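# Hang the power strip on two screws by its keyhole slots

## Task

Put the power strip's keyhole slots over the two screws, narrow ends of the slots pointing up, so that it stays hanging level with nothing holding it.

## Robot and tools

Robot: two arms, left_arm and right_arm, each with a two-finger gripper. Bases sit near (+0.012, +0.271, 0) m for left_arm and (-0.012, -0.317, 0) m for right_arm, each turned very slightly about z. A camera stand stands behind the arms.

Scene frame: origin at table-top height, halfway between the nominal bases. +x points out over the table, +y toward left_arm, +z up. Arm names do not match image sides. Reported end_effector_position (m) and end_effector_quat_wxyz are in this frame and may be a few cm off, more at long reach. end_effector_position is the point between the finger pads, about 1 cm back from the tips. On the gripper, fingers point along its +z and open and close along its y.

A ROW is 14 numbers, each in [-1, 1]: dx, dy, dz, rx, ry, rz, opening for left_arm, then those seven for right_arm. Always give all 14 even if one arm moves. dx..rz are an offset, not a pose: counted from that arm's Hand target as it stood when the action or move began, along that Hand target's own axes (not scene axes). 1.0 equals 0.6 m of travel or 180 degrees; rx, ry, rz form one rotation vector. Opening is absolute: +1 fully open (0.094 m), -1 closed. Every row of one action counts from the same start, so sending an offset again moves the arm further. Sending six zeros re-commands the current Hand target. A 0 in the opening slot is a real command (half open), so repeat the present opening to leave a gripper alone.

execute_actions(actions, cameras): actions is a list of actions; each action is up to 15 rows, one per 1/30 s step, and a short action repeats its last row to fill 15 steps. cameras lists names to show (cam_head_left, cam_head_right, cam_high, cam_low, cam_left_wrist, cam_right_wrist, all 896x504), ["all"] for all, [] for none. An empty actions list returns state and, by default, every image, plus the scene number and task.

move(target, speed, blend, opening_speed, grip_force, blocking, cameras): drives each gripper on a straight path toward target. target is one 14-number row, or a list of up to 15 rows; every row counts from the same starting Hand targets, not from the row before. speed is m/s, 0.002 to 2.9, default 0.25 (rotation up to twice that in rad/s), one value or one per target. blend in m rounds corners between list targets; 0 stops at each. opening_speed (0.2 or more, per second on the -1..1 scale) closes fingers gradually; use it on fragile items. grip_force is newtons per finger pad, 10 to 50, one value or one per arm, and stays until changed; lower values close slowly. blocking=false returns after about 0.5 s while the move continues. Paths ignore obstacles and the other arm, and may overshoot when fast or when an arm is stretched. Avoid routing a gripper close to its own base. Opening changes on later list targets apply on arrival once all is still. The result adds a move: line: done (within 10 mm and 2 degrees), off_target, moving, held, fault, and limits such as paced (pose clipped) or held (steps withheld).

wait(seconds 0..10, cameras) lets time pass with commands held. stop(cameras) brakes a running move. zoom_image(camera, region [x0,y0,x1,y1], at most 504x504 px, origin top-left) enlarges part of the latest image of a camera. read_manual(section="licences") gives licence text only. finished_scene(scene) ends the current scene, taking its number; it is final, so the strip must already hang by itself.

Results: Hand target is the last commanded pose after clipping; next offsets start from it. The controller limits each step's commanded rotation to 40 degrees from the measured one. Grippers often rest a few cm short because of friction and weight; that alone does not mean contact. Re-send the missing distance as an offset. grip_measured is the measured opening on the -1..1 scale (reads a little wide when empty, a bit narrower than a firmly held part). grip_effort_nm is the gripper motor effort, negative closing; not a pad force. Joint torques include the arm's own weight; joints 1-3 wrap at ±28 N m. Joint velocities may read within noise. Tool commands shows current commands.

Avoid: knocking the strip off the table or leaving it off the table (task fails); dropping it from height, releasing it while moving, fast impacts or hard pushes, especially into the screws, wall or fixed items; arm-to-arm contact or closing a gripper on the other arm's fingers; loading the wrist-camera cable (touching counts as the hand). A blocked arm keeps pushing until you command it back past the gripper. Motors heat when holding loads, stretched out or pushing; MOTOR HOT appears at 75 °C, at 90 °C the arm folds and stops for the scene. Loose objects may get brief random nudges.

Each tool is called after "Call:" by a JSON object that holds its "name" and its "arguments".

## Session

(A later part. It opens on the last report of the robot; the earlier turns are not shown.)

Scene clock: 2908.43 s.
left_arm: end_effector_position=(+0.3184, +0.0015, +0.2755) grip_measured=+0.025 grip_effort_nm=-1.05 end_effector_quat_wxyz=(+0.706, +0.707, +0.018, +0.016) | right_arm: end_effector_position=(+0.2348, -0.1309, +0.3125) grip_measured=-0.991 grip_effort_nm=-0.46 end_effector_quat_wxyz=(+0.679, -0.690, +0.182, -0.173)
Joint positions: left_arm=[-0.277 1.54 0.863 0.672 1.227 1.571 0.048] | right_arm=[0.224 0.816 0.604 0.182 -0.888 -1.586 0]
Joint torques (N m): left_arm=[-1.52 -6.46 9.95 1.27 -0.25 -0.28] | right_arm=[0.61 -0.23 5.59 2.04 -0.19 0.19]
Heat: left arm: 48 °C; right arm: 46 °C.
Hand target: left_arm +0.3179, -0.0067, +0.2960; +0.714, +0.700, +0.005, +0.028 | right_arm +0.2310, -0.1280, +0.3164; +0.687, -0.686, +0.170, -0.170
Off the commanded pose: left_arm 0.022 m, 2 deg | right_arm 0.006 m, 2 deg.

Call:
{"name": "execute_actions", "arguments": {"actions": [[[-0.0022,0.035,0.0012,0,0,0.002,-0.4,0,0,0,0,0,0,-1],[-0.0022,0.035,0.0012,0,0,0.002,-0.4,0,0,0,0,0,0,-1],[-0.0022,0.035,0.0012,0,0,0.002,-0.4,0,0,0,0,0,0,-1],[-0.0022,0.035,0.0012,0,0,0.002,-0.4,0,0,0,0,0,0,-1],[-0.0022,-0.03,0.0012,0,0,-0.002,-0.4,0,0,0,0,0,0,-1],[-0.0022,-0.03,0.0012,0,0,-0.002,-0.4,0,0,0,0,0,0,-1],[-0.0022,-0.03,0.0012,0,0,-0.002,-0.4,0,0,0,0,0,0,-1],[-0.0022,-0.03,0.0012,0,0,-0.002,-0.4,0,0,0,0,0,0,-1],[-0.0022,0.03,0.0012,0,0,0.002,-0.4,0,0,0,0,0,0,-1],[-0.0022,0.03,0.0012,0,0,0.002,-0.4,0,0,0,0,0,0,-1],[-0.0022,0.03,0.0012,0,0,0.002,-0.4,0,0,0,0,0,0,-1],[-0.0022,-0.025,0.0012,0,0,-0.002,-0.4,0,0,0,0,0,0,-1],[-0.0022,-0.025,0.0012,0,0,-0.002,-0.4,0,0,0,0,0,0,-1],[-0.0022,-0.025,0.0012,0,0,-0.002,-0.4,0,0,0,0,0,0,-1],[-0.0022,0.003,0.0012,0,0,0,-0.4,0,0,0,0,0,0,-1]]]}}

Call:
{"name": "execute_actions", "arguments": {"actions": [[[-0.0022,0.035,0.0012,0,0,0.002,-0.4,0,0,0,0,0,0,-1],[-0.0022,0.035,0.0012,0,0,0.002,-0.4,0,0,0,0,0,0,-1],[-0.0022,0.035,0.0012,0,0,0.002,-0.4,0,0,0,0,0,0,-1],[-0.0022,0.035,0.0012,0,0,0.002,-0.4,0,0,0,0,0,0,-1],[-0.0022,-0.03,0.0012,0,0,-0.002,-0.4,0,0,0,0,0,0,-1],[-0.0022,-0.03,0.0012,0,0,-0.002,-0.4,0,0,0,0,0,0,-1],[-0.0022,-0.03,0.0012,0,0,-0.002,-0.4,0,0,0,0,0,0,-1],[-0.0022,-0.03,0.0012,0,0,-0.002,-0.4,0,0,0,0,0,0,-1],[-0.0022,0.03,0.0012,0,0,0.002,-0.4,0,0,0,0,0,0,-1],[-0.0022,0.03,0.0012,0,0,0.002,-0.4,0,0,0,0,0,0,-1],[-0.0022,0.03,0.0012,0,0,0.002,-0.4,0,0,0,0,0,0,-1],[-0.0022,-0.025,0.0012,0,0,-0.002,-0.4,0,0,0,0,0,0,-1],[-0.0022,-0.025,0.0012,0,0,-0.002,-0.4,0,0,0,0,0,0,-1],[-0.0022,-0.025,0.0012,0,0,-0.002,-0.4,0,0,0,0,0,0,-1],[-0.0022,0.003,0.0012,0,0,0,-0.4,0,0,0,0,0,0,-1]]]}}

Call:
{"name": "execute_actions", "arguments": {"actions": [[[-0.0022,0.035,0.0012,0,0,0.002,-0.4,0,0,0,0,0,0,-1],[-0.0022,0.035,0.0012,0,0,0.002,-0.4,0,0,0,0,0,0,-1],[-0.0022,0.035,0.0012,0,0,0.002,-0.4,0,0,0,0,0,0,-1],[-0.0022,0.035,0.0012,0,0,0.002,-0.4,0,0,0,0,0,0,-1],[-0.0022,-0.03,0.0012,0,0,-0.002,-0.4,0,0,0,0,0,0,-1],[-0.0022,-0.03,0.0012,0,0,-0.002,-0.4,0,0,0,0,0,0,-1],[-0.0022,-0.03,0.0012,0,0,-0.002,-0.4,0,0,0,0,0,0,-1],[-0.0022,-0.03,0.0012,0,0,-0.002,-0.4,0,0,0,0,0,0,-1],[-0.0022,0.03,0.0012,0,0,0.002,-0.4,0,0,0,0,0,0,-1],[-0.0022,0.03,0.0012,0,0,0.002,-0.4,0,0,0,0,0,0,-1],[-0.0022,0.03,0.0012,0,0,0.002,-0.4,0,0,0,0,0,0,-1],[-0.0022,-0.025,0.0012,0,0,-0.002,-0.4,0,0,0,0,0,0,-1],[-0.0022,-0.025,0.0012,0,0,-0.002,-0.4,0,0,0,0,0,0,-1],[-0.0022,-0.025,0.0012,0,0,-0.002,-0.4,0,0,0,0,0,0,-1],[-0.0022,0.003,0.0012,0,0,0,-0.4,0,0,0,0,0,0,-1]]], "cameras": ["cam_right_wrist"]}}

Call:
{"name": "zoom_image", "arguments": {"camera": "cam_right_wrist", "region": [180, 90, 430, 270]}}

Scene clock: 2938.87 s.
left_arm: end_effector_position=(+0.3184, +0.0014, +0.2753) grip_measured=+0.025 grip_effort_nm=-1.05 end_effector_quat_wxyz=(+0.706, +0.708, +0.019, +0.014) | right_arm: end_effector_position=(+0.2348, -0.1309, +0.3125) grip_measured=-0.991 grip_effort_nm=-0.46 end_effector_quat_wxyz=(+0.679, -0.690, +0.182, -0.173)
Joint positions: left_arm=[-0.277 1.541 0.866 0.667 1.229 1.572 0.048] | right_arm=[0.224 0.816 0.604 0.182 -0.888 -1.586 0]
Joint torques (N m): left_arm=[-1.69 -7.12 9.69 1.26 -0.33 -0.3] | right_arm=[0.69 -0.36 5.6 2.02 -0.2 0.18]
Heat: left arm: 50 °C; right arm: 46 °C.
Hand target: left_arm +0.3165, -0.0074, +0.2978; +0.714, +0.700, +0.005, +0.028 | right_arm +0.2310, -0.1280, +0.3164; +0.687, -0.686, +0.170, -0.170
Off the commanded pose: left_arm 0.024 m, 3 deg | right_arm 0.006 m, 2 deg.

Scene clock: 2939.67 s.
left_arm: end_effector_position=(+0.3171, +0.0007, +0.2756) grip_measured=+0.025 grip_effort_nm=-1.05 end_effector_quat_wxyz=(+0.705, +0.709, +0.021, +0.012) | right_arm: end_effector_position=(+0.2348, -0.1309, +0.3125) grip_measured=-0.991 grip_effort_nm=-0.46 end_effector_quat_wxyz=(+0.679, -0.690, +0.182, -0.173)
Joint positions: left_arm=[-0.28 1.535 0.866 0.652 1.227 1.574 0.048] | right_arm=[0.224 0.816 0.604 0.182 -0.888 -1.586 0]
Joint torques (N m): left_arm=[-1.78 -7.28 9.81 1.32 -0.32 -0.3] | right_arm=[0.69 -0.24 5.39 2.07 -0.21 0.16]
Heat: left arm: 50 °C; right arm: 46 °C.
Hand target: left_arm +0.3152, -0.0081, +0.2995; +0.714, +0.700, +0.005, +0.028 | right_arm +0.2310, -0.1280, +0.3164; +0.687, -0.686, +0.170, -0.170
Off the commanded pose: left_arm 0.026 m, 3 deg | right_arm 0.006 m, 2 deg.

Scene clock: 2940.47 s.
left_arm: end_effector_position=(+0.3172, +0.0010, +0.2753) grip_measured=+0.025 grip_effort_nm=-1.05 end_effector_quat_wxyz=(+0.704, +0.710, +0.025, +0.011) | right_arm: end_effector_position=(+0.2348, -0.1309, +0.3125) grip_measured=-0.991 grip_effort_nm=-0.46 end_effector_quat_wxyz=(+0.679, -0.690, +0.182, -0.173)
Joint positions: left_arm=[-0.28 1.53 0.866 0.638 1.222 1.575 0.048] | right_arm=[0.224 0.816 0.604 0.182 -0.888 -1.586 0]
Joint torques (N m): left_arm=[-1.96 -7.36 9.99 1.37 -0.29 -0.32] | right_arm=[0.58 -0.28 5.35 2.07 -0.2 0.16]
Heat: left arm: 50 °C; right arm: 46 °C.
Hand target: left_arm +0.3138, -0.0089, +0.3013; +0.714, +0.700, +0.005, +0.028 | right_arm +0.2310, -0.1280, +0.3164; +0.687, -0.686, +0.170, -0.170
Off the commanded pose: left_arm 0.028 m, 3 deg | right_arm 0.006 m, 2 deg.
Images, in order (width x height): cam_right_wrist 896x504.

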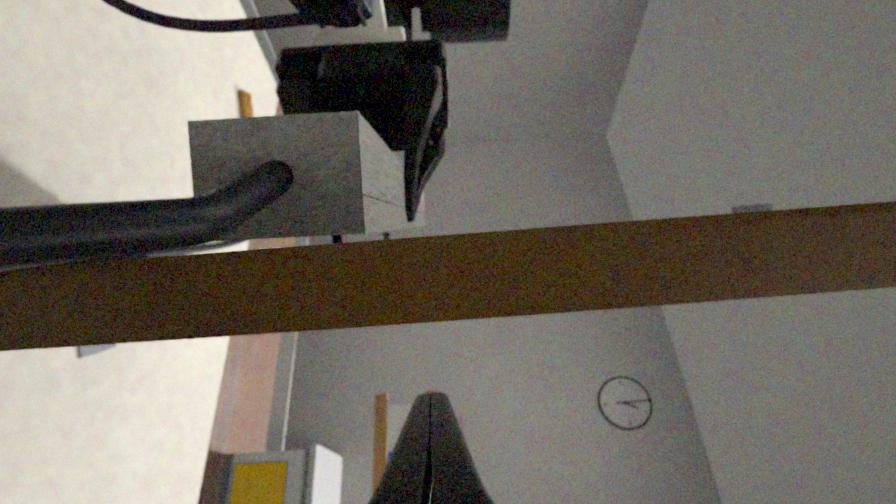

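Scaled by 2.016.

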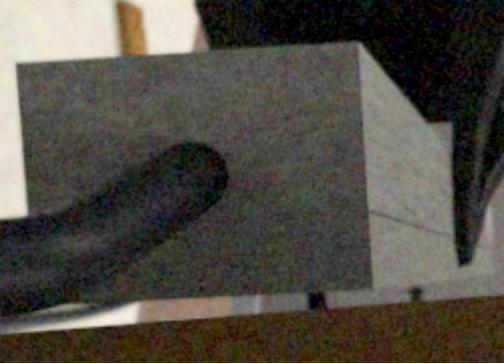

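Call:
{"name": "execute_actions", "arguments": {"actions": [[[-0.002,0.05,0.001,0,0,0.003,-0.4,0,0,0,0,0,0,-1],[-0.002,0.05,0.001,0,0,0.003,-0.4,0,0,0,0,0,0,-1],[-0.002,0.05,0.001,0,0,0.003,-0.4,0,0,0,0,0,0,-1],[-0.002,0.05,0.001,0,0,0.003,-0.4,0,0,0,0,0,0,-1],[-0.002,0.05,0.001,0,0,0.003,-0.4,0,0,0,0,0,0,-1],[-0.002,-0.05,0.001,0,0,0.0,-0.4,0,0,0,0,0,0,-1],[-0.002,-0.05,0.001,0,0,0.0,-0.4,0,0,0,0,0,0,-1],[-0.002,-0.05,0.001,0,0,0.0,-0.4,0,0,0,0,0,0,-1],[-0.002,-0.05,0.001,0,0,0.0,-0.4,0,0,0,0,0,0,-1],[-0.002,-0.05,0.001,0,0,0.0,-0.4,0,0,0,0,0,0,-1],[-0.002,0.045,0.001,0,0,0.002,-0.4,0,0,0,0,0,0,-1],[-0.002,0.045,0.001,0,0,0.002,-0.4,0,0,0,0,0,0,-1],[-0.002,0.045,0.001,0,0,0.002,-0.4,0,0,0,0,0,0,-1],[-0.002,0.045,0.001,0,0,0.002,-0.4,0,0,0,0,0,0,-1],[-0.002,0.0,0.001,0,0,0,-0.4,0,0,0,0,0,0,-1]]]}}

Call:
{"name": "execute_actions", "arguments": {"actions": [[[-0.002,-0.05,0.001,0,0,0.0,-0.4,0,0,0,0,0,0,-1],[-0.002,-0.05,0.001,0,0,0.0,-0.4,0,0,0,0,0,0,-1],[-0.002,-0.05,0.001,0,0,0.0,-0.4,0,0,0,0,0,0,-1],[-0.002,-0.05,0.001,0,0,0.0,-0.4,0,0,0,0,0,0,-1],[-0.002,-0.05,0.001,0,0,0.0,-0.4,0,0,0,0,0,0,-1],[-0.002,0.05,0.001,0,0,0.003,-0.4,0,0,0,0,0,0,-1],[-0.002,0.05,0.001,0,0,0.003,-0.4,0,0,0,0,0,0,-1],[-0.002,0.05,0.001,0,0,0.003,-0.4,0,0,0,0,0,0,-1],[-0.002,0.05,0.001,0,0,0.003,-0.4,0,0,0,0,0,0,-1],[-0.002,0.05,0.001,0,0,0.003,-0.4,0,0,0,0,0,0,-1],[-0.002,-0.03,0.001,0,0,0.0,-0.4,0,0,0,0,0,0,-1],[-0.002,-0.03,0.001,0,0,0.0,-0.4,0,0,0,0,0,0,-1],[-0.002,-0.03,0.001,0,0,0.0,-0.4,0,0,0,0,0,0,-1],[-0.002,-0.03,0.001,0,0,0.0,-0.4,0,0,0,0,0,0,-1],[-0.002,0.0,0.001,0,0,0.0,-0.4,0,0,0,0,0,0,-1]]]}}

Scene clock: 2958.43 s.
left_arm: end_effector_position=(+0.3163, +0.0005, +0.2761) grip_measured=+0.025 grip_effort_nm=-1.05 end_effector_quat_wxyz=(+0.702, +0.711, +0.027, +0.011) | right_arm: end_effector_position=(+0.2348, -0.1309, +0.3125) grip_measured=-0.991 grip_effort_nm=-0.46 end_effector_quat_wxyz=(+0.679, -0.690, +0.182, -0.173)
Joint positions: left_arm=[-0.284 1.521 0.87 0.612 1.216 1.585 0.048] | right_arm=[0.224 0.816 0.604 0.182 -0.888 -1.586 0]
Joint torques (N m): left_arm=[-1.99 -7.02 9.5 1.61 -0.24 -0.39] | right_arm=[0.73 -0.24 5.31 2.06 -0.21 0.17]
Heat: left arm: 49 °C; right arm: 46 °C.
Hand target: left_arm +0.3127, -0.0095, +0.3013; +0.714, +0.700, +0.005, +0.028 | right_arm +0.2310, -0.1280, +0.3164; +0.687, -0.686, +0.170, -0.170
Off the commanded pose: left_arm 0.027 m, 4 deg | right_arm 0.006 m, 2 deg.

Scene clock: 2959.23 s.
left_arm: end_effector_position=(+0.3162, +0.0009, +0.2753) grip_measured=+0.025 grip_effort_nm=-1.05 end_effector_quat_wxyz=(+0.703, +0.711, +0.026, +0.016) | right_arm: end_effector_position=(+0.2348, -0.1309, +0.3125) grip_measured=-0.991 grip_effort_nm=-0.46 end_effector_quat_wxyz=(+0.679, -0.690, +0.182, -0.173)
Joint positions: left_arm=[-0.284 1.52 0.86 0.627 1.211 1.586 0.048] | right_arm=[0.224 0.816 0.604 0.182 -0.888 -1.586 0]
Joint torques (N m): left_arm=[-2.18 -7.16 9.92 1.45 -0.24 -0.4] | right_arm=[0.68 -0.21 5.49 2.03 -0.2 0.15]
Heat: left arm: 49 °C; right arm: 46 °C.
Hand target: left_arm +0.3115, -0.0102, +0.3012; +0.714, +0.700, +0.005, +0.028 | right_arm +0.2310, -0.1280, +0.3164; +0.687, -0.686, +0.170, -0.170
Off the commanded pose: left_arm 0.029 m, 3 deg | right_arm 0.006 m, 2 deg.

Call:
{"name": "execute_actions", "arguments": {"actions": [[[0,-0.01,0,0,0,0,-0.4,0,0,0,0,0,0,-1],[0,-0.02,0,0,0,0,-0.4,0,0,0,0,0,0,-1],[0,-0.03,0,0,0,-0.002,-0.4,0,0,0,0,0,0,-1],[0,-0.035,0,0,0,-0.004,-0.4,0,0,0,0,0,0,-1]]]}}

Call:
{"name": "execute_actions", "arguments": {"actions": [[[0,0.02,0,0,0,0,-0.4,0,0,0,0,0,0,-1],[0,0.04,0,0,0,0,-0.4,0,0,0,0,0,0,-1],[0,0.05,0,0,0,0.002,-0.4,0,0,0,0,0,0,-1],[0,0.06,0,0,0,0.004,-0.4,0,0,0,0,0,0,-1]]]}}

Call:
{"name": "execute_actions", "arguments": {"actions": [[[0,-0.02,0,0,0,0,-0.4,0,0,0,0,0,0,-1],[0,-0.04,0,0,0,0,-0.4,0,0,0,0,0,0,-1],[0,-0.05,0,0,0,-0.002,-0.4,0,0,0,0,0,0,-1],[0,-0.06,0,0,0,-0.004,-0.4,0,0,0,0,0,0,-1]]]}}

Scene clock: 2983.33 s.
left_arm: end_effector_position=(+0.3164, +0.0008, +0.2756) grip_measured=+0.025 grip_effort_nm=-1.05 end_effector_quat_wxyz=(+0.707, +0.707, +0.015, +0.027) | right_arm: end_effector_position=(+0.2348, -0.1309, +0.3125) grip_measured=-0.991 grip_effort_nm=-0.46 end_effector_quat_wxyz=(+0.679, -0.690, +0.182, -0.173)
Joint positions: left_arm=[-0.284 1.527 0.85 0.679 1.211 1.586 0.048] | right_arm=[0.224 0.816 0.604 0.182 -0.888 -1.586 0]
Joint torques (N m): left_arm=[-2.37 -4.83 6.8 1.78 -0.27 -0.46] | right_arm=[0.61 -0.25 5.45 2.05 -0.2 0.18]
Heat: left arm: 48 °C; right arm: 46 °C.
Hand target: left_arm +0.3122, -0.0106, +0.2803; +0.714, +0.700, +0.010, +0.023 | right_arm +0.2310, -0.1280, +0.3164; +0.687, -0.686, +0.170, -0.170
Off the commanded pose: left_arm 0.013 m, 1 deg | right_arm 0.006 m, 2 deg.

Scene clock: 2984.30 s.
left_arm: end_effector_position=(+0.3167, +0.0007, +0.2748) grip_measured=+0.025 grip_effort_nm=-1.05 end_effector_quat_wxyz=(+0.702, +0.712, +0.031, +0.010) | right_arm: end_effector_position=(+0.2348, -0.1309, +0.3125) grip_measured=-0.991 grip_effort_nm=-0.46 end_effector_quat_wxyz=(+0.679, -0.690, +0.182, -0.173)
Joint positions: left_arm=[-0.284 1.521 0.865 0.614 1.211 1.581 0.048] | right_arm=[0.224 0.816 0.604 0.182 -0.888 -1.586 0]
Joint torques (N m): left_arm=[-2.04 -9.01 12.42 1.08 -0.21 -0.48] | right_arm=[0.65 -0.32 5.33 2.06 -0.22 0.2]
Heat: left arm: 48 °C; right arm: 46 °C.
Hand target: left_arm +0.3114, -0.0099, +0.3162; +0.714, +0.700, +0.005, +0.028 | right_arm +0.2310, -0.1280, +0.3164; +0.687, -0.686, +0.170, -0.170
Off the commanded pose: left_arm 0.043 m, 4 deg | right_arm 0.006 m, 2 deg.

Scene clock: 2985.23 s.
left_arm: end_effector_position=(+0.3165, +0.0007, +0.2751) grip_measured=+0.025 grip_effort_nm=-1.05 end_effector_quat_wxyz=(+0.707, +0.707, +0.017, +0.024) | right_arm: end_effector_position=(+0.2348, -0.1309, +0.3125) grip_measured=-0.991 grip_effort_nm=-0.46 end_effector_quat_wxyz=(+0.679, -0.690, +0.182, -0.173)
Joint positions: left_arm=[-0.284 1.529 0.85 0.678 1.211 1.581 0.048] | right_arm=[0.224 0.816 0.604 0.182 -0.888 -1.586 0]
Joint torques (N m): left_arm=[-2.24 -4.83 6.79 1.79 -0.3 -0.42] | right_arm=[0.69 -0.23 5.35 2.06 -0.19 0.2]
Heat: left arm: 48 °C; right arm: 46 °C.
Hand target: left_arm +0.3126, -0.0106, +0.2802; +0.714, +0.700, +0.010, +0.023 | right_arm +0.2310, -0.1280, +0.3164; +0.687, -0.686, +0.170, -0.170
Off the commanded pose: left_arm 0.013 m, 1 deg | right_arm 0.006 m, 2 deg.

Call:
{"name": "execute_actions", "arguments": {"actions": [[[0,-0.01,0,0,0,0,-0.4,0,0,0,0,0,0,-1],[0,-0.02,0,0,0,0,-0.4,0,0,0,0,0,0,-1],[0,-0.025,0,0,0,-0.002,-0.4,0,0,0,0,0,0,-1]]]}}

Call:
{"name": "execute_actions", "arguments": {"actions": [[[0,-0.005,0,0,0,0,-0.4,0,0,0,0,0,0,-1],[0,-0.01,0,0,0,0,-0.4,0,0,0,0,0,0,-1],[0,-0.015,0,0,0,-0.002,-0.4,0,0,0,0,0,0,-1]]], "cameras": ["cam_right_wrist"]}}

Call:
{"name": "zoom_image", "arguments": {"camera": "cam_right_wrist", "region": [180, 90, 430, 270]}}

Scene clock: 2991.77 s.
left_arm: end_effector_position=(+0.3165, +0.0007, +0.2731) grip_measured=+0.025 grip_effort_nm=-1.05 end_effector_quat_wxyz=(+0.714, +0.699, +0.002, +0.039) | right_arm: end_effector_position=(+0.2348, -0.1309, +0.3125) grip_measured=-0.991 grip_effort_nm=-0.46 end_effector_quat_wxyz=(+0.679, -0.690, +0.182, -0.173)
Joint positions: left_arm=[-0.284 1.55 0.824 0.791 1.211 1.564 0.048] | right_arm=[0.224 0.816 0.604 0.182 -0.888 -1.586 0]
Joint torques (N m): left_arm=[-2.26 -4.12 5.74 1.3 -0.33 -0.28] | right_arm=[0.69 -0.29 5.49 2.06 -0.2 0.18]
Heat: left arm: 48 °C; right arm: 46 °C.
Hand target: left_arm +0.3129, -0.0109, +0.2653; +0.714, +0.700, +0.012, +0.021 | right_arm +0.2310, -0.1280, +0.3164; +0.687, -0.686, +0.170, -0.170
Off the commanded pose: left_arm 0.014 m, 2 deg | right_arm 0.006 m, 2 deg.

Scene clock: 2992.60 s.
left_arm: end_effector_position=(+0.3163, +0.0009, +0.2732) grip_measured=+0.025 grip_effort_nm=-1.05 end_effector_quat_wxyz=(+0.719, +0.694, -0.007, +0.048) | right_arm: end_effector_position=(+0.2348, -0.1309, +0.3125) grip_measured=-0.991 grip_effort_nm=-0.46 end_effector_quat_wxyz=(+0.679, -0.690, +0.182, -0.173)
Joint positions: left_arm=[-0.284 1.563 0.81 0.86 1.211 1.547 0.048] | right_arm=[0.224 0.816 0.604 0.182 -0.888 -1.586 0]
Joint torques (N m): left_arm=[-2.26 -3.81 4.93 1.02 -0.33 -0.17] | right_arm=[0.68 -0.24 5.41 2.04 -0.19 0.16]
Heat: left arm: 48 °C; right arm: 46 °C.
Hand target: left_arm +0.3131, -0.0110, +0.2563; +0.714, +0.700, +0.014, +0.019 | right_arm +0.2310, -0.1280, +0.3164; +0.687, -0.686, +0.170, -0.170
Off the commanded pose: left_arm 0.021 m, 4 deg | right_arm 0.006 m, 2 deg.
Images, in order (width x height): cam_right_wrist 896x504.

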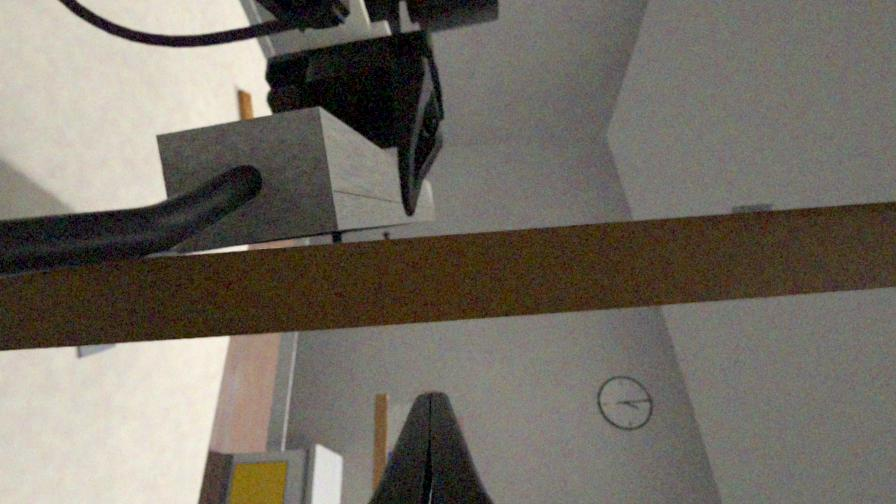

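Scaled by 2.016.

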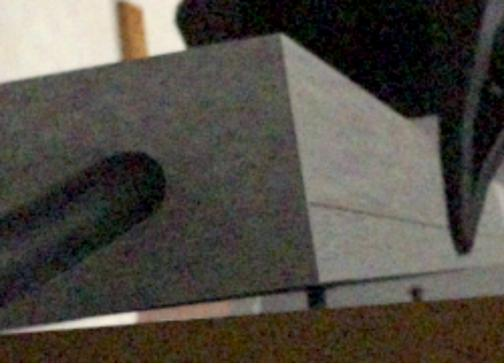

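Call:
{"name": "move", "arguments": {"target": [[-0.0223,0.0,-0.0391,0,0,0,-0.4,-0.0496,0,-0.0867,0,0,0,-1],[-0.0223,-0.034,-0.0391,0,0,0,-0.4,-0.2,-0.0393,0.0,0,0.1,0,-1],[-0.0223,-0.034,-0.0391,0,0,0,-0.4,-0.2931,-0.0393,0.0106,0,0.233,0,-1]], "speed": 0.15, "blend": 0.008}}

Call:
{"name": "move", "arguments": {"target": [0.0248,0,0.0434,0,0,0,-0.4,0,0,0,0,0,0,-1], "speed": 0.06, "cameras": ["cam_right_wrist","cam_left_wrist"]}}

Scene clock: 3027.43 s.
left_arm: end_effector_position=(+0.3050, +0.0124, +0.2295) grip_measured=+0.025 grip_effort_nm=-1.05 end_effector_quat_wxyz=(+0.707, +0.706, +0.039, +0.019) | right_arm: end_effector_position=(+0.0775, -0.0372, +0.3235) grip_measured=-0.991 grip_effort_nm=-0.46 end_effector_quat_wxyz=(+0.565, -0.604, +0.372, -0.422)
Joint positions: left_arm=[-0.262 1.566 0.673 0.892 1.21 1.543 0.048] | right_arm=[1.967 1.129 0.814 0.118 1.54 -1.464 0]
Joint torques (N m): left_arm=[0.21 -5.03 5.87 1.79 0.37 -0.14] | right_arm=[0.51 -2.3 9.18 1.6 0.4 0.25]
Heat: left arm: 46 °C; right arm: 45 °C.
Hand target: left_arm +0.2988, +0.0114, +0.2353; +0.714, +0.700, +0.014, +0.019 | right_arm +0.0784, -0.0403, +0.3400; +0.580, -0.580, +0.405, -0.404
Off the commanded pose: left_arm 0.009 m, 3 deg | right_arm 0.017 m, 5 deg.
move: off_target (left_arm, right_arm)

Scene clock: 3028.50 s.
left_arm: end_effector_position=(+0.3109, -0.0042, +0.2149) grip_measured=+0.025 grip_effort_nm=-1.05 end_effector_quat_wxyz=(+0.702, +0.711, +0.044, -0.001) | right_arm: end_effector_position=(+0.0775, -0.0373, +0.3236) grip_measured=-0.991 grip_effort_nm=-0.46 end_effector_quat_wxyz=(+0.565, -0.603, +0.373, -0.422)
Joint positions: left_arm=[-0.305 1.644 0.71 0.892 1.188 1.547 0.048] | right_arm=[1.967 1.129 0.814 0.118 1.54 -1.462 0]
Joint torques (N m): left_arm=[-1.26 -5.38 9.87 1.75 -0.07 -0.2] | right_arm=[0.35 -2.32 9.13 1.58 0.4 0.23]
Heat: left arm: 46 °C; right arm: 45 °C.
Hand target: left_arm +0.3148, -0.0140, +0.2359; +0.714, +0.700, +0.014, +0.019 | right_arm +0.0784, -0.0403, +0.3400; +0.580, -0.580, +0.405, -0.404
Off the commanded pose: left_arm 0.024 m, 4 deg | right_arm 0.017 m, 5 deg.
move: off_target (left_arm, right_arm)
Images, in order (width x height): cam_left_wrist 896x504, cam_right_wrist 896x504.

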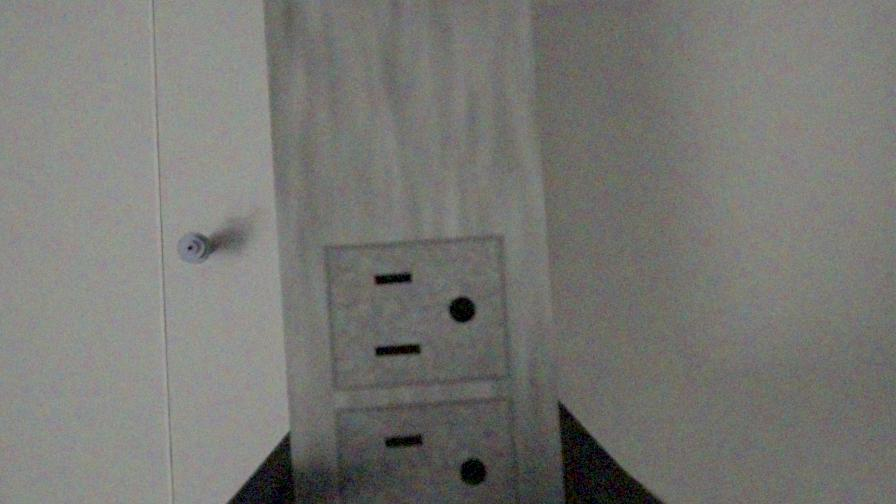

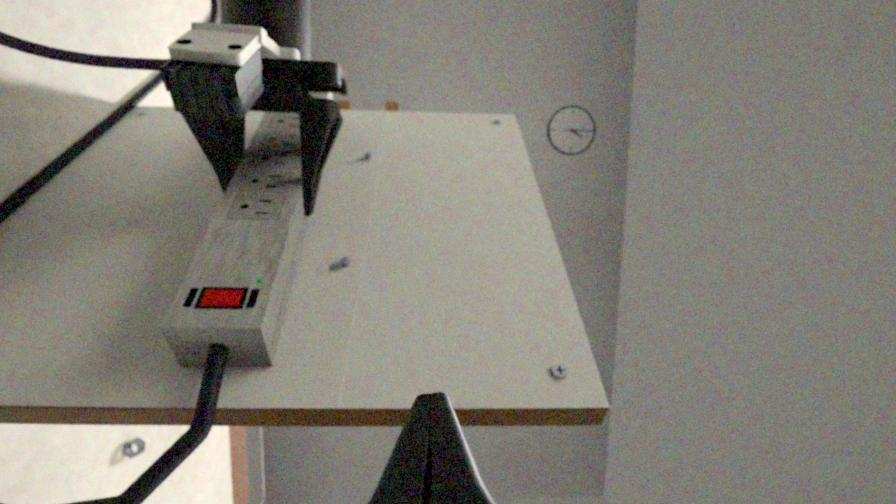

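Call:
{"name": "zoom_image", "arguments": {"camera": "cam_right_wrist", "region": [150, 230, 310, 380]}}

Call:
{"name": "zoom_image", "arguments": {"camera": "cam_right_wrist", "region": [200, 100, 400, 280]}}

Call:
{"name": "zoom_image", "arguments": {"camera": "cam_right_wrist", "region": [320, 140, 400, 280]}}

Call:
{"name": "zoom_image", "arguments": {"camera": "cam_right_wrist", "region": [330, 90, 620, 430]}}

Call:
{"name": "zoom_image", "arguments": {"camera": "cam_right_wrist", "region": [210, 90, 330, 230]}}

Scaled by 3.150.

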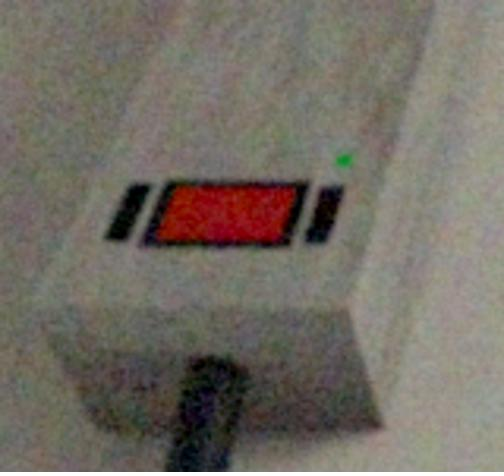

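Scaled by 2.520.

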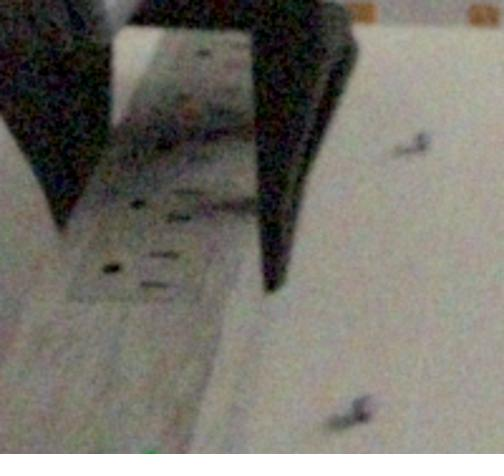

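Scaled by 3.600.

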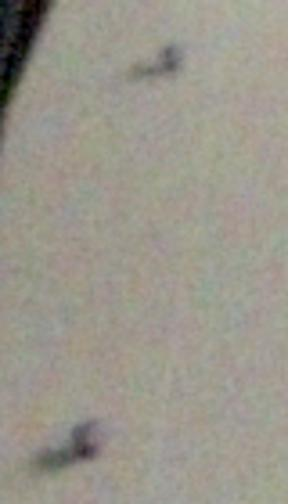

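Scaled by 1.482.

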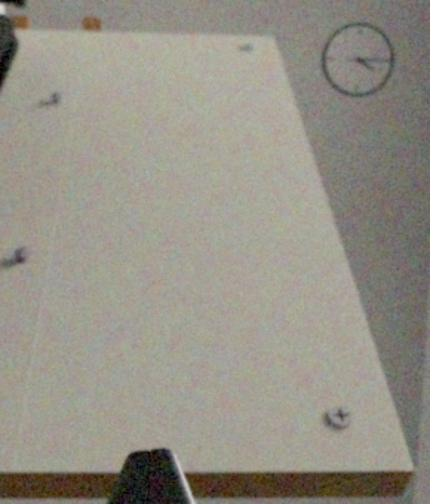

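Scaled by 3.600.

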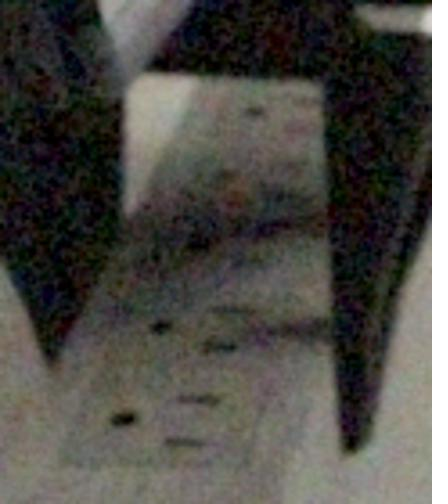

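Call:
{"name": "move", "arguments": {"target": [0.006,0.05,0.013,0,-0.008,0.02,-0.4,0,0,0,0,0,0,-1], "speed": 0.1, "cameras": ["cam_right_wrist","cam_left_wrist"]}}

Scene clock: 3087.23 s.
left_arm: end_effector_position=(+0.3130, -0.0104, +0.2334) grip_measured=+0.025 grip_effort_nm=-1.05 end_effector_quat_wxyz=(+0.706, +0.709, +0.002, +0.010) | right_arm: end_effector_position=(+0.0775, -0.0373, +0.3236) grip_measured=-0.991 grip_effort_nm=-0.46 end_effector_quat_wxyz=(+0.565, -0.603, +0.373, -0.422)
Joint positions: left_arm=[-0.313 1.644 0.782 0.85 1.223 1.592 0.048] | right_arm=[1.967 1.129 0.814 0.118 1.54 -1.462 0]
Joint torques (N m): left_arm=[-1.52 -8.27 12.07 0.93 -0.32 -0.15] | right_arm=[0.68 -2.33 9.2 1.58 0.45 0.26]
Heat: left arm: 47 °C; right arm: 42 °C.
Hand target: left_arm +0.3186, -0.0210, +0.2661; +0.713, +0.700, -0.017, +0.033 | right_arm +0.0784, -0.0403, +0.3400; +0.580, -0.580, +0.405, -0.404
Off the commanded pose: left_arm 0.035 m, 4 deg | right_arm 0.017 m, 5 deg.
move: off_target (left_arm, right_arm)
Images, in order (width x height): cam_left_wrist 896x504, cam_right_wrist 896x504.

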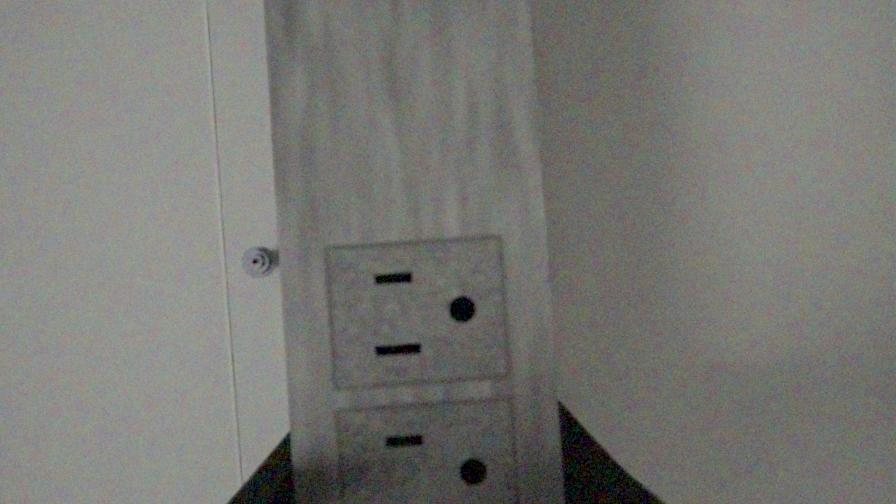

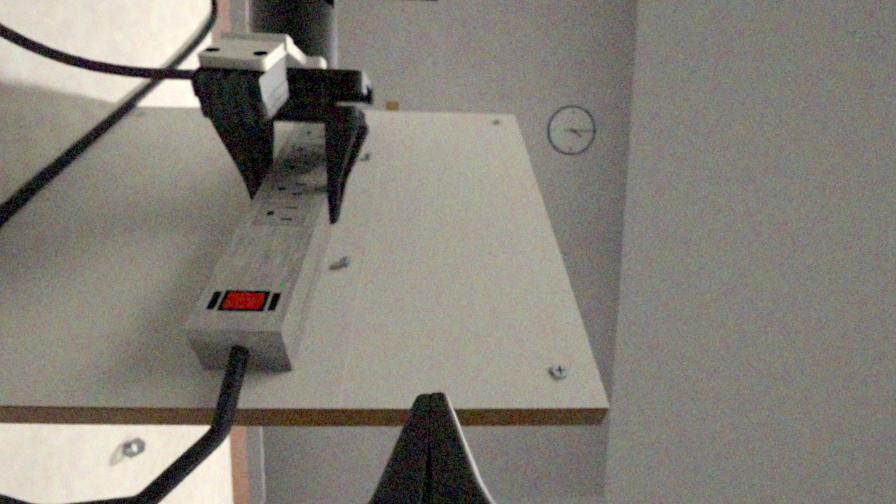

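Call:
{"name": "zoom_image", "arguments": {"camera": "cam_right_wrist", "region": [180, 310, 310, 390]}}

Call:
{"name": "zoom_image", "arguments": {"camera": "cam_right_wrist", "region": [300, 235, 380, 285]}}

Call:
{"name": "zoom_image", "arguments": {"camera": "cam_right_wrist", "region": [345, 140, 395, 175]}}

Call:
{"name": "zoom_image", "arguments": {"camera": "cam_right_wrist", "region": [230, 110, 350, 250]}}

Call:
{"name": "zoom_image", "arguments": {"camera": "cam_right_wrist", "region": [480, 100, 620, 200]}}

Call:
{"name": "zoom_image", "arguments": {"camera": "cam_right_wrist", "region": [520, 330, 620, 420]}}

Call:
{"name": "zoom_image", "arguments": {"camera": "cam_left_wrist", "region": [230, 220, 350, 290]}}

Scaled by 3.877.

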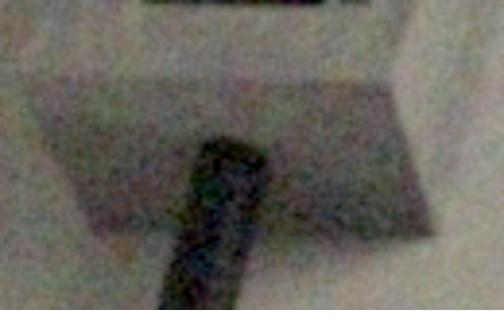

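Scaled by 6.300.

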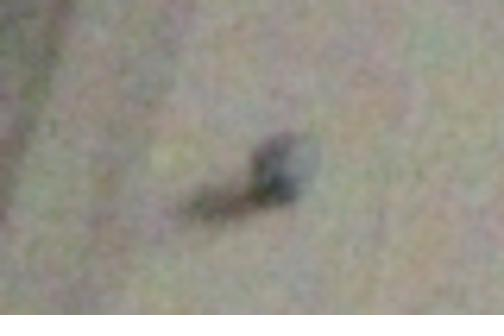

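Scaled by 10.080.

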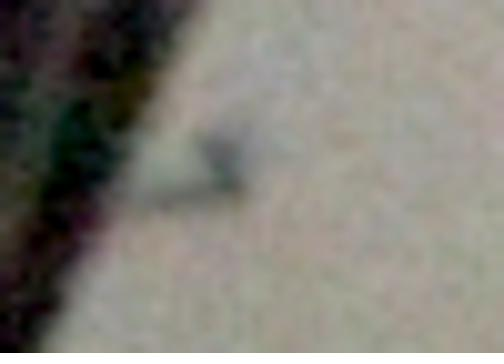

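Scaled by 3.600.

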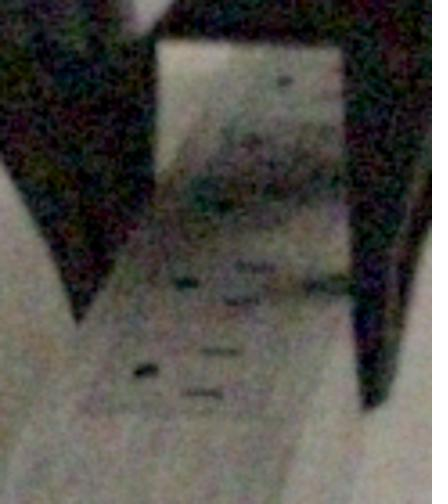

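Scaled by 3.600.

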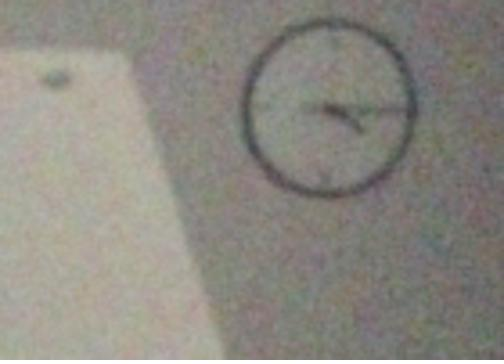

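Scaled by 5.040.

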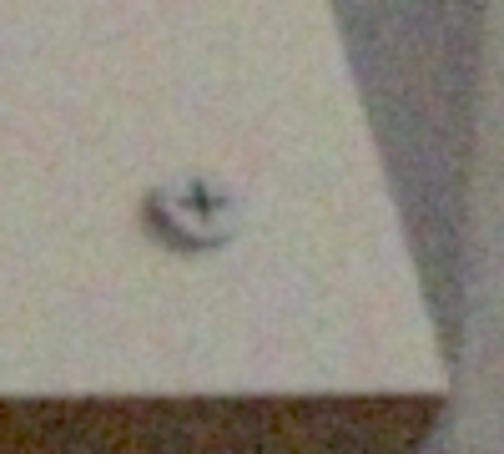

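Scaled by 4.200.

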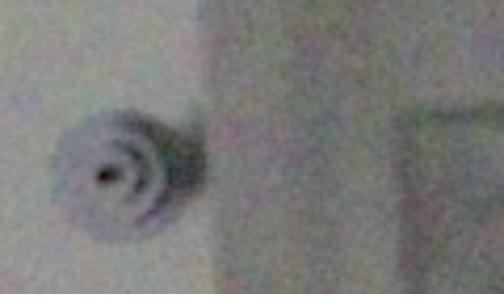

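Call:
{"name": "move", "arguments": {"target": [[-0.015,-0.03,-0.0454,0,0,0,-0.4,0,0,0,0,0,0,-1],[-0.015,0.07,-0.0454,0,0,-0.008,-0.4,0,0,0,0,0,0,-1]], "speed": 0.1, "cameras": ["cam_right_wrist"]}}

Scene clock: 3154.73 s.
left_arm: end_effector_position=(+0.3143, +0.0071, +0.2775) grip_measured=+0.025 grip_effort_nm=-1.05 end_effector_quat_wxyz=(+0.708, +0.706, +0.018, +0.021) | right_arm: end_effector_position=(+0.0775, -0.0373, +0.3236) grip_measured=-0.991 grip_effort_nm=-0.46 end_effector_quat_wxyz=(+0.565, -0.603, +0.373, -0.422)
Joint positions: left_arm=[-0.265 1.513 0.84 0.681 1.233 1.567 0.048] | right_arm=[1.967 1.129 0.814 0.118 1.54 -1.462 0]
Joint torques (N m): left_arm=[0.2 -8.43 10.69 0.91 0.35 -0.25] | right_arm=[0.54 -2.19 9.25 1.57 0.41 0.25]
Heat: left arm: 49 °C; right arm: 40 °C.
Hand target: left_arm +0.3060, +0.0068, +0.3069; +0.713, +0.700, -0.008, +0.024 | right_arm +0.0784, -0.0403, +0.3400; +0.580, -0.580, +0.405, -0.404
Off the commanded pose: left_arm 0.031 m, 3 deg | right_arm 0.017 m, 5 deg.
move: off_target (left_arm, right_arm)
Images, in order (width x height): cam_right_wrist 896x504.

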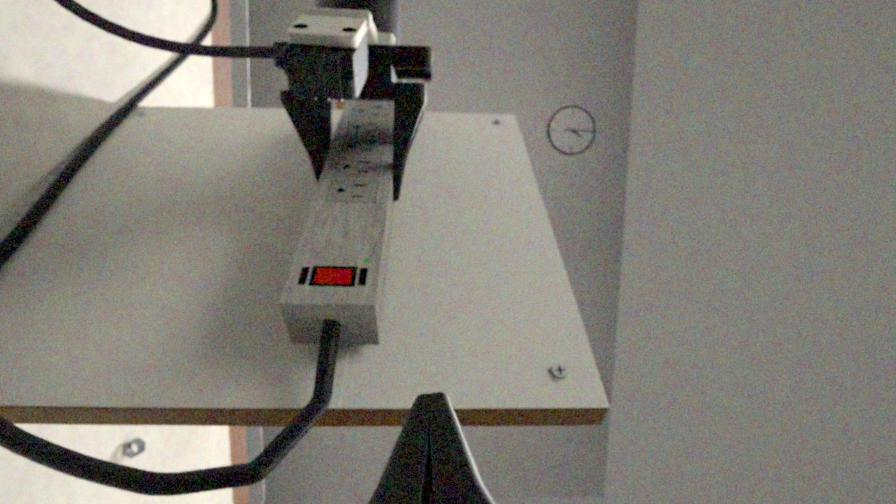

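Call:
{"name": "zoom_image", "arguments": {"camera": "cam_right_wrist", "region": [270, 280, 400, 360]}}

Scaled by 3.877.

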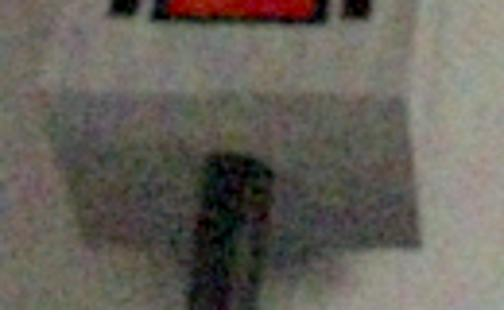

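Call:
{"name": "zoom_image", "arguments": {"camera": "cam_right_wrist", "region": [270, 180, 430, 320]}}

Scaled by 3.150.

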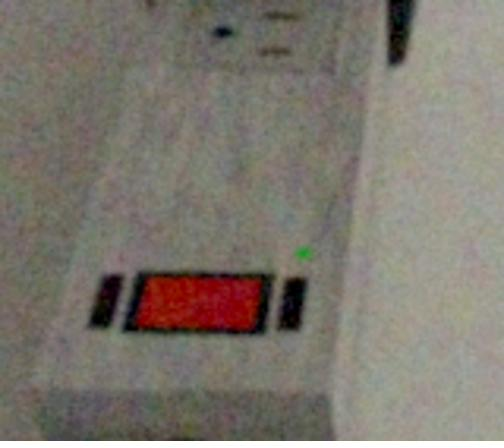

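Call:
{"name": "execute_actions", "arguments": {"actions": [[[0.012,0.01,0.002,0,-0.007,0.004,-0.4,0,0,0,0,0,0,-1],[0.012,0.01,0.002,0,-0.007,0.004,-0.4,0,0,0,0,0,0,-1],[0.012,0.01,0.002,0,-0.007,0.004,-0.4,0,0,0,0,0,0,-1],[-0.018,-0.06,0.002,0,-0.007,-0.004,-0.4,0,0,0,0,0,0,-1],[-0.018,-0.06,0.002,0,-0.007,-0.004,-0.4,0,0,0,0,0,0,-1],[-0.018,-0.06,0.002,0,-0.007,-0.004,-0.4,0,0,0,0,0,0,-1],[0.007,-0.007,0.002,0,-0.007,0.003,-0.4,0,0,0,0,0,0,-1],[0.007,-0.007,0.002,0,-0.007,0.003,-0.4,0,0,0,0,0,0,-1],[0.007,-0.007,0.002,0,-0.007,0.003,-0.4,0,0,0,0,0,0,-1],[-0.012,-0.048,0.002,0,-0.007,-0.003,-0.4,0,0,0,0,0,0,-1],[-0.012,-0.048,0.002,0,-0.007,-0.003,-0.4,0,0,0,0,0,0,-1],[-0.012,-0.048,0.002,0,-0.007,-0.003,-0.4,0,0,0,0,0,0,-1],[-0.003,-0.0275,0.002,0,-0.007,0,-0.4,0,0,0,0,0,0,-1],[-0.003,-0.0275,0.002,0,-0.007,0,-0.4,0,0,0,0,0,0,-1],[-0.003,-0.0275,0.002,0,-0.007,0,-0.4,0,0,0,0,0,0,-1]]], "cameras": ["cam_right_wrist"]}}

Call:
{"name": "zoom_image", "arguments": {"camera": "cam_right_wrist", "region": [260, 280, 400, 360]}}

Scene clock: 3209.50 s.
left_arm: end_effector_position=(+0.3110, +0.0079, +0.2744) grip_measured=+0.025 grip_effort_nm=-1.05 end_effector_quat_wxyz=(+0.708, +0.705, +0.006, +0.019) | right_arm: end_effector_position=(+0.0775, -0.0373, +0.3236) grip_measured=-0.991 grip_effort_nm=-0.46 end_effector_quat_wxyz=(+0.565, -0.603, +0.373, -0.422)
Joint positions: left_arm=[-0.262 1.52 0.83 0.704 1.254 1.575 0.048] | right_arm=[1.967 1.129 0.814 0.118 1.54 -1.462 0]
Joint torques (N m): left_arm=[-0.13 -6.32 9.17 1.18 0.33 -0.21] | right_arm=[0.51 -2.37 9.1 1.57 0.4 0.21]
Heat: left arm: 53 °C; right arm: 40 °C.
Hand target: left_arm +0.3050, +0.0052, +0.2903; +0.713, +0.700, -0.016, +0.016 | right_arm +0.0784, -0.0403, +0.3400; +0.580, -0.580, +0.405, -0.404
Off the commanded pose: left_arm 0.017 m, 3 deg | right_arm 0.017 m, 5 deg.
Images, in order (width x height): cam_right_wrist 896x504.

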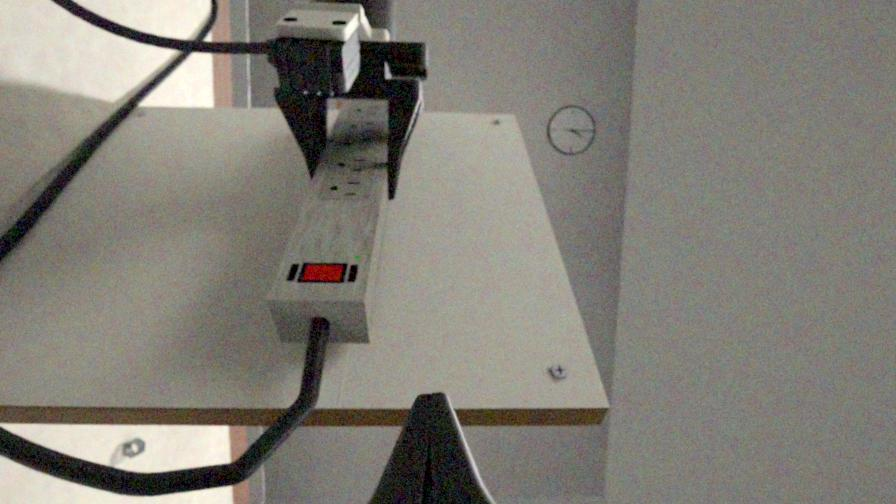

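Scaled by 3.600.

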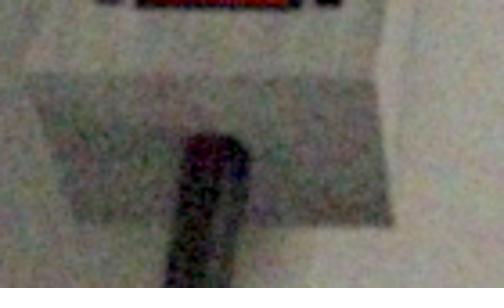

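Call:
{"name": "execute_actions", "arguments": {"actions": [[[0.012,0.03,0.0,0,0.003,-0.002,-0.4,0,0,0,0,0,0,-1],[0.012,0.03,0.0,0,0.003,-0.002,-0.4,0,0,0,0,0,0,-1],[0.012,0.03,0.0,0,0.003,-0.002,-0.4,0,0,0,0,0,0,-1],[-0.012,-0.038,0.0,0,0.003,-0.01,-0.4,0,0,0,0,0,0,-1],[-0.012,-0.038,0.0,0,0.003,-0.01,-0.4,0,0,0,0,0,0,-1],[-0.012,-0.038,0.0,0,0.003,-0.01,-0.4,0,0,0,0,0,0,-1],[0.008,0.015,0.0,0,0.003,-0.004,-0.4,0,0,0,0,0,0,-1],[0.008,0.015,0.0,0,0.003,-0.004,-0.4,0,0,0,0,0,0,-1],[0.008,0.015,0.0,0,0.003,-0.004,-0.4,0,0,0,0,0,0,-1],[-0.008,-0.028,0.0,0,0.003,-0.008,-0.4,0,0,0,0,0,0,-1],[-0.008,-0.028,0.0,0,0.003,-0.008,-0.4,0,0,0,0,0,0,-1],[-0.008,-0.028,0.0,0,0.003,-0.008,-0.4,0,0,0,0,0,0,-1],[0.0,-0.007,0.0,0,0.003,-0.006,-0.4,0,0,0,0,0,0,-1],[0.0,-0.007,0.0,0,0.003,-0.006,-0.4,0,0,0,0,0,0,-1],[0.0,-0.007,0.0,0,0.003,-0.006,-0.4,0,0,0,0,0,0,-1]],[[0.003,0,0.005,0,0,0,-0.4,0,0,0,0,0,0,-1],[0.005,0,0.008,0,0,0,-0.4,0,0,0,0,0,0,-1],[0.007,0,0.011,0,0,0,-0.4,0,0,0,0,0,0,-1],[0.009,0,0.014,0,0,0,-0.4,0,0,0,0,0,0,-1],[0.011,0,0.017,0,0,0,-0.4,0,0,0,0,0,0,-1],[0.0128,0,0.02,0,0,0,-0.4,0,0,0,0,0,0,-1],[0.0143,0,0.0225,0,0,0,-0.4,0,0,0,0,0,0,-1]]], "cameras": ["cam_right_wrist"]}}

Call:
{"name": "zoom_image", "arguments": {"camera": "cam_right_wrist", "region": [260, 280, 400, 360]}}

Scene clock: 3225.07 s.
left_arm: end_effector_position=(+0.3132, -0.0001, +0.2706) grip_measured=+0.025 grip_effort_nm=-1.05 end_effector_quat_wxyz=(+0.709, +0.705, +0.005, +0.016) | right_arm: end_effector_position=(+0.0775, -0.0373, +0.3236) grip_measured=-0.991 grip_effort_nm=-0.46 end_effector_quat_wxyz=(+0.565, -0.603, +0.373, -0.422)
Joint positions: left_arm=[-0.284 1.549 0.84 0.723 1.24 1.574 0.048] | right_arm=[1.967 1.129 0.814 0.118 1.54 -1.462 0]
Joint torques (N m): left_arm=[-1.1 -5.19 10.71 1.12 0.01 -0.35] | right_arm=[0.46 -2.32 9.2 1.58 0.43 0.24]
Heat: left arm: 52 °C; right arm: 40 °C.
Hand target: left_arm +0.3139, -0.0082, +0.2866; +0.714, +0.700, -0.006, +0.013 | right_arm +0.0784, -0.0403, +0.3400; +0.580, -0.580, +0.405, -0.404
Off the commanded pose: left_arm 0.018 m, 2 deg | right_arm 0.017 m, 5 deg.
Images, in order (width x height): cam_right_wrist 896x504.

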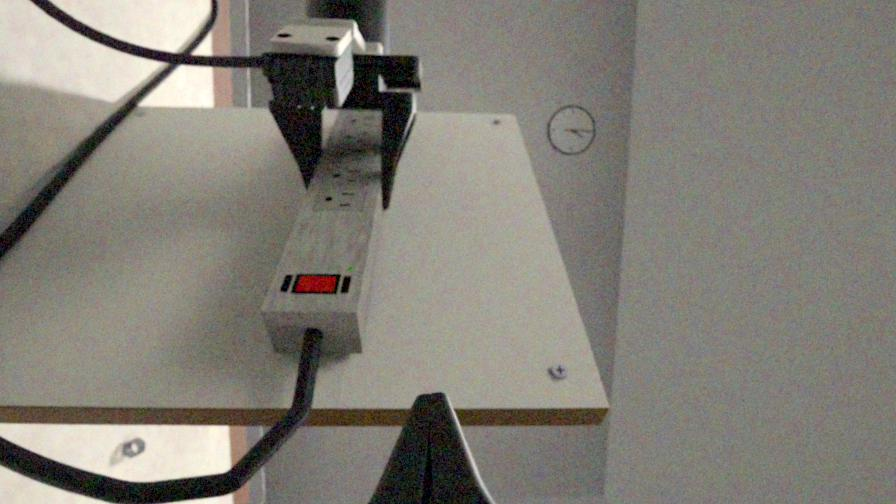

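Scaled by 3.600.

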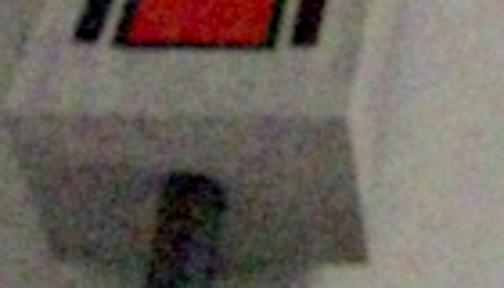

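Call:
{"name": "execute_actions", "arguments": {"actions": [[[0.008,0.035,-0.004,0,0,-0.001,-0.4,0,0,0,0,0,0,-1],[0.008,0.035,-0.004,0,0,-0.001,-0.4,0,0,0,0,0,0,-1],[0.008,0.035,-0.004,0,0,-0.001,-0.4,0,0,0,0,0,0,-1],[-0.003,-0.03,-0.004,0,0,-0.009,-0.4,0,0,0,0,0,0,-1],[-0.003,-0.03,-0.004,0,0,-0.009,-0.4,0,0,0,0,0,0,-1],[-0.003,-0.03,-0.004,0,0,-0.009,-0.4,0,0,0,0,0,0,-1],[0.006,0.024,-0.0013,0,0,-0.003,-0.4,0,0,0,0,0,0,-1],[0.006,0.024,-0.0013,0,0,-0.003,-0.4,0,0,0,0,0,0,-1],[0.006,0.024,-0.0013,0,0,-0.003,-0.4,0,0,0,0,0,0,-1],[-0.0,-0.02,0.002,0,0,-0.006,-0.4,0,0,0,0,0,0,-1],[-0.0,-0.02,0.002,0,0,-0.006,-0.4,0,0,0,0,0,0,-1],[-0.0,-0.02,0.002,0,0,-0.006,-0.4,0,0,0,0,0,0,-1],[0.003,0.001,0.0,0,0,-0.005,-0.4,0,0,0,0,0,0,-1],[0.003,0.001,0.002,0,0,-0.005,-0.4,0,0,0,0,0,0,-1],[0.003,0.001,0.004,0,0,-0.005,-0.4,0,0,0,0,0,0,-1]]], "cameras": ["cam_right_wrist"]}}

Call:
{"name": "zoom_image", "arguments": {"camera": "cam_right_wrist", "region": [260, 280, 400, 360]}}

Scene clock: 3244.73 s.
left_arm: end_effector_position=(+0.3153, -0.0004, +0.2719) grip_measured=+0.025 grip_effort_nm=-1.05 end_effector_quat_wxyz=(+0.708, +0.706, +0.006, +0.006) | right_arm: end_effector_position=(+0.0775, -0.0373, +0.3236) grip_measured=-0.991 grip_effort_nm=-0.46 end_effector_quat_wxyz=(+0.565, -0.603, +0.373, -0.422)
Joint positions: left_arm=[-0.28 1.561 0.86 0.712 1.255 1.561 0.048] | right_arm=[1.967 1.129 0.814 0.118 1.54 -1.462 0]
Joint torques (N m): left_arm=[-1.68 -5.64 10.04 1.17 -0.23 -0.38] | right_arm=[0.57 -2.3 9.1 1.59 0.4 0.25]
Heat: left arm: 53 °C; right arm: 40 °C.
Hand target: left_arm +0.3157, -0.0106, +0.2873; +0.714, +0.701, +0.000, +0.007 | right_arm +0.0784, -0.0403, +0.3400; +0.580, -0.580, +0.405, -0.404
Off the commanded pose: left_arm 0.018 m, 1 deg | right_arm 0.017 m, 5 deg.
Images, in order (width x height): cam_right_wrist 896x504.

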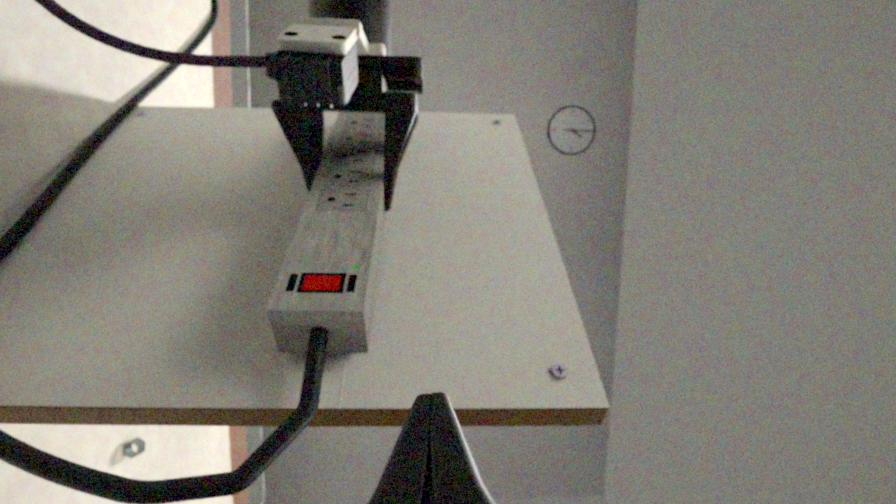

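Scaled by 3.600.

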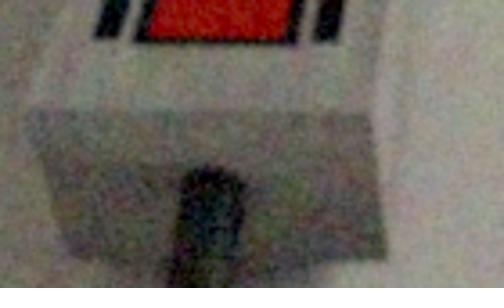

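Call:
{"name": "execute_actions", "arguments": {"actions": [[[0.008,0.02,0.008,0,0,0.002,-0.4,0,0,0,0,0,0,-1],[0.008,0.02,0.008,0,0,0.002,-0.4,0,0,0,0,0,0,-1],[0.008,0.02,0.008,0,0,0.002,-0.4,0,0,0,0,0,0,-1],[0.005,-0.02,0.01,0,0,-0.002,-0.4,0,0,0,0,0,0,-1],[0.005,-0.02,0.01,0,0,-0.002,-0.4,0,0,0,0,0,0,-1],[0.005,-0.02,0.01,0,0,-0.002,-0.4,0,0,0,0,0,0,-1],[0.009,0.02,0.01,0,0,0.002,-0.4,0,0,0,0,0,0,-1],[0.009,0.02,0.01,0,0,0.002,-0.4,0,0,0,0,0,0,-1],[0.009,0.02,0.01,0,0,0.002,-0.4,0,0,0,0,0,0,-1],[0.006,-0.02,0.01,0,0,-0.002,-0.4,0,0,0,0,0,0,-1],[0.006,-0.02,0.01,0,0,-0.002,-0.4,0,0,0,0,0,0,-1],[0.006,-0.02,0.01,0,0,-0.002,-0.4,0,0,0,0,0,0,-1],[0.007,0.0,0.01,0,0,0,-0.4,0,0,0,0,0,0,-1],[0.007,0.0,0.01,0,0,0,-0.4,0,0,0,0,0,0,-1],[0.007,0.0,0.01,0,0,0,-0.4,0,0,0,0,0,0,-1]]], "cameras": ["cam_right_wrist"]}}

Call:
{"name": "zoom_image", "arguments": {"camera": "cam_right_wrist", "region": [260, 280, 400, 360]}}

Scene clock: 3257.27 s.
left_arm: end_effector_position=(+0.3153, -0.0009, +0.2712) grip_measured=+0.025 grip_effort_nm=-1.05 end_effector_quat_wxyz=(+0.709, +0.706, +0.000, +0.000) | right_arm: end_effector_position=(+0.0775, -0.0373, +0.3236) grip_measured=-0.991 grip_effort_nm=-0.46 end_effector_quat_wxyz=(+0.565, -0.603, +0.373, -0.422)
Joint positions: left_arm=[-0.279 1.575 0.87 0.72 1.274 1.557 0.048] | right_arm=[1.967 1.129 0.814 0.118 1.54 -1.462 0]
Joint torques (N m): left_arm=[-2.74 -5.31 10.81 1.11 -0.6 -0.36] | right_arm=[0.5 -2.29 9.21 1.61 0.4 0.25]
Heat: left arm: 51 °C; right arm: 40 °C.
Hand target: left_arm +0.3200, -0.0166, +0.2874; +0.714, +0.701, +0.000, +0.007 | right_arm +0.0784, -0.0403, +0.3400; +0.580, -0.580, +0.405, -0.404
Off the commanded pose: left_arm 0.023 m, 1 deg | right_arm 0.017 m, 5 deg.
Images, in order (width x height): cam_right_wrist 896x504.

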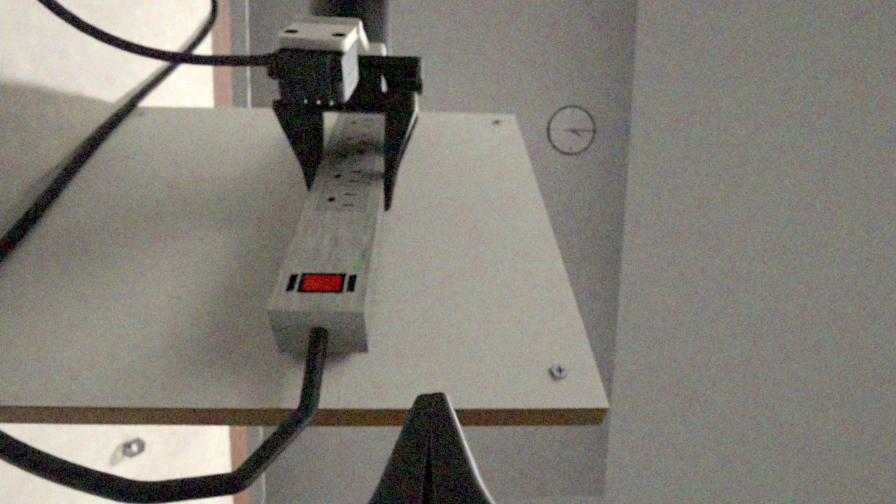

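Scaled by 3.600.

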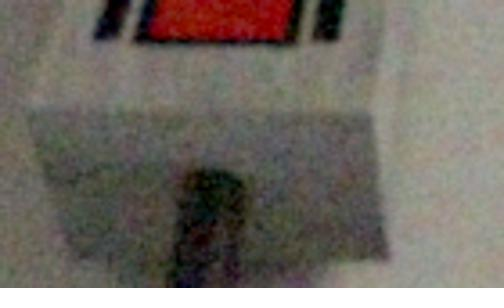

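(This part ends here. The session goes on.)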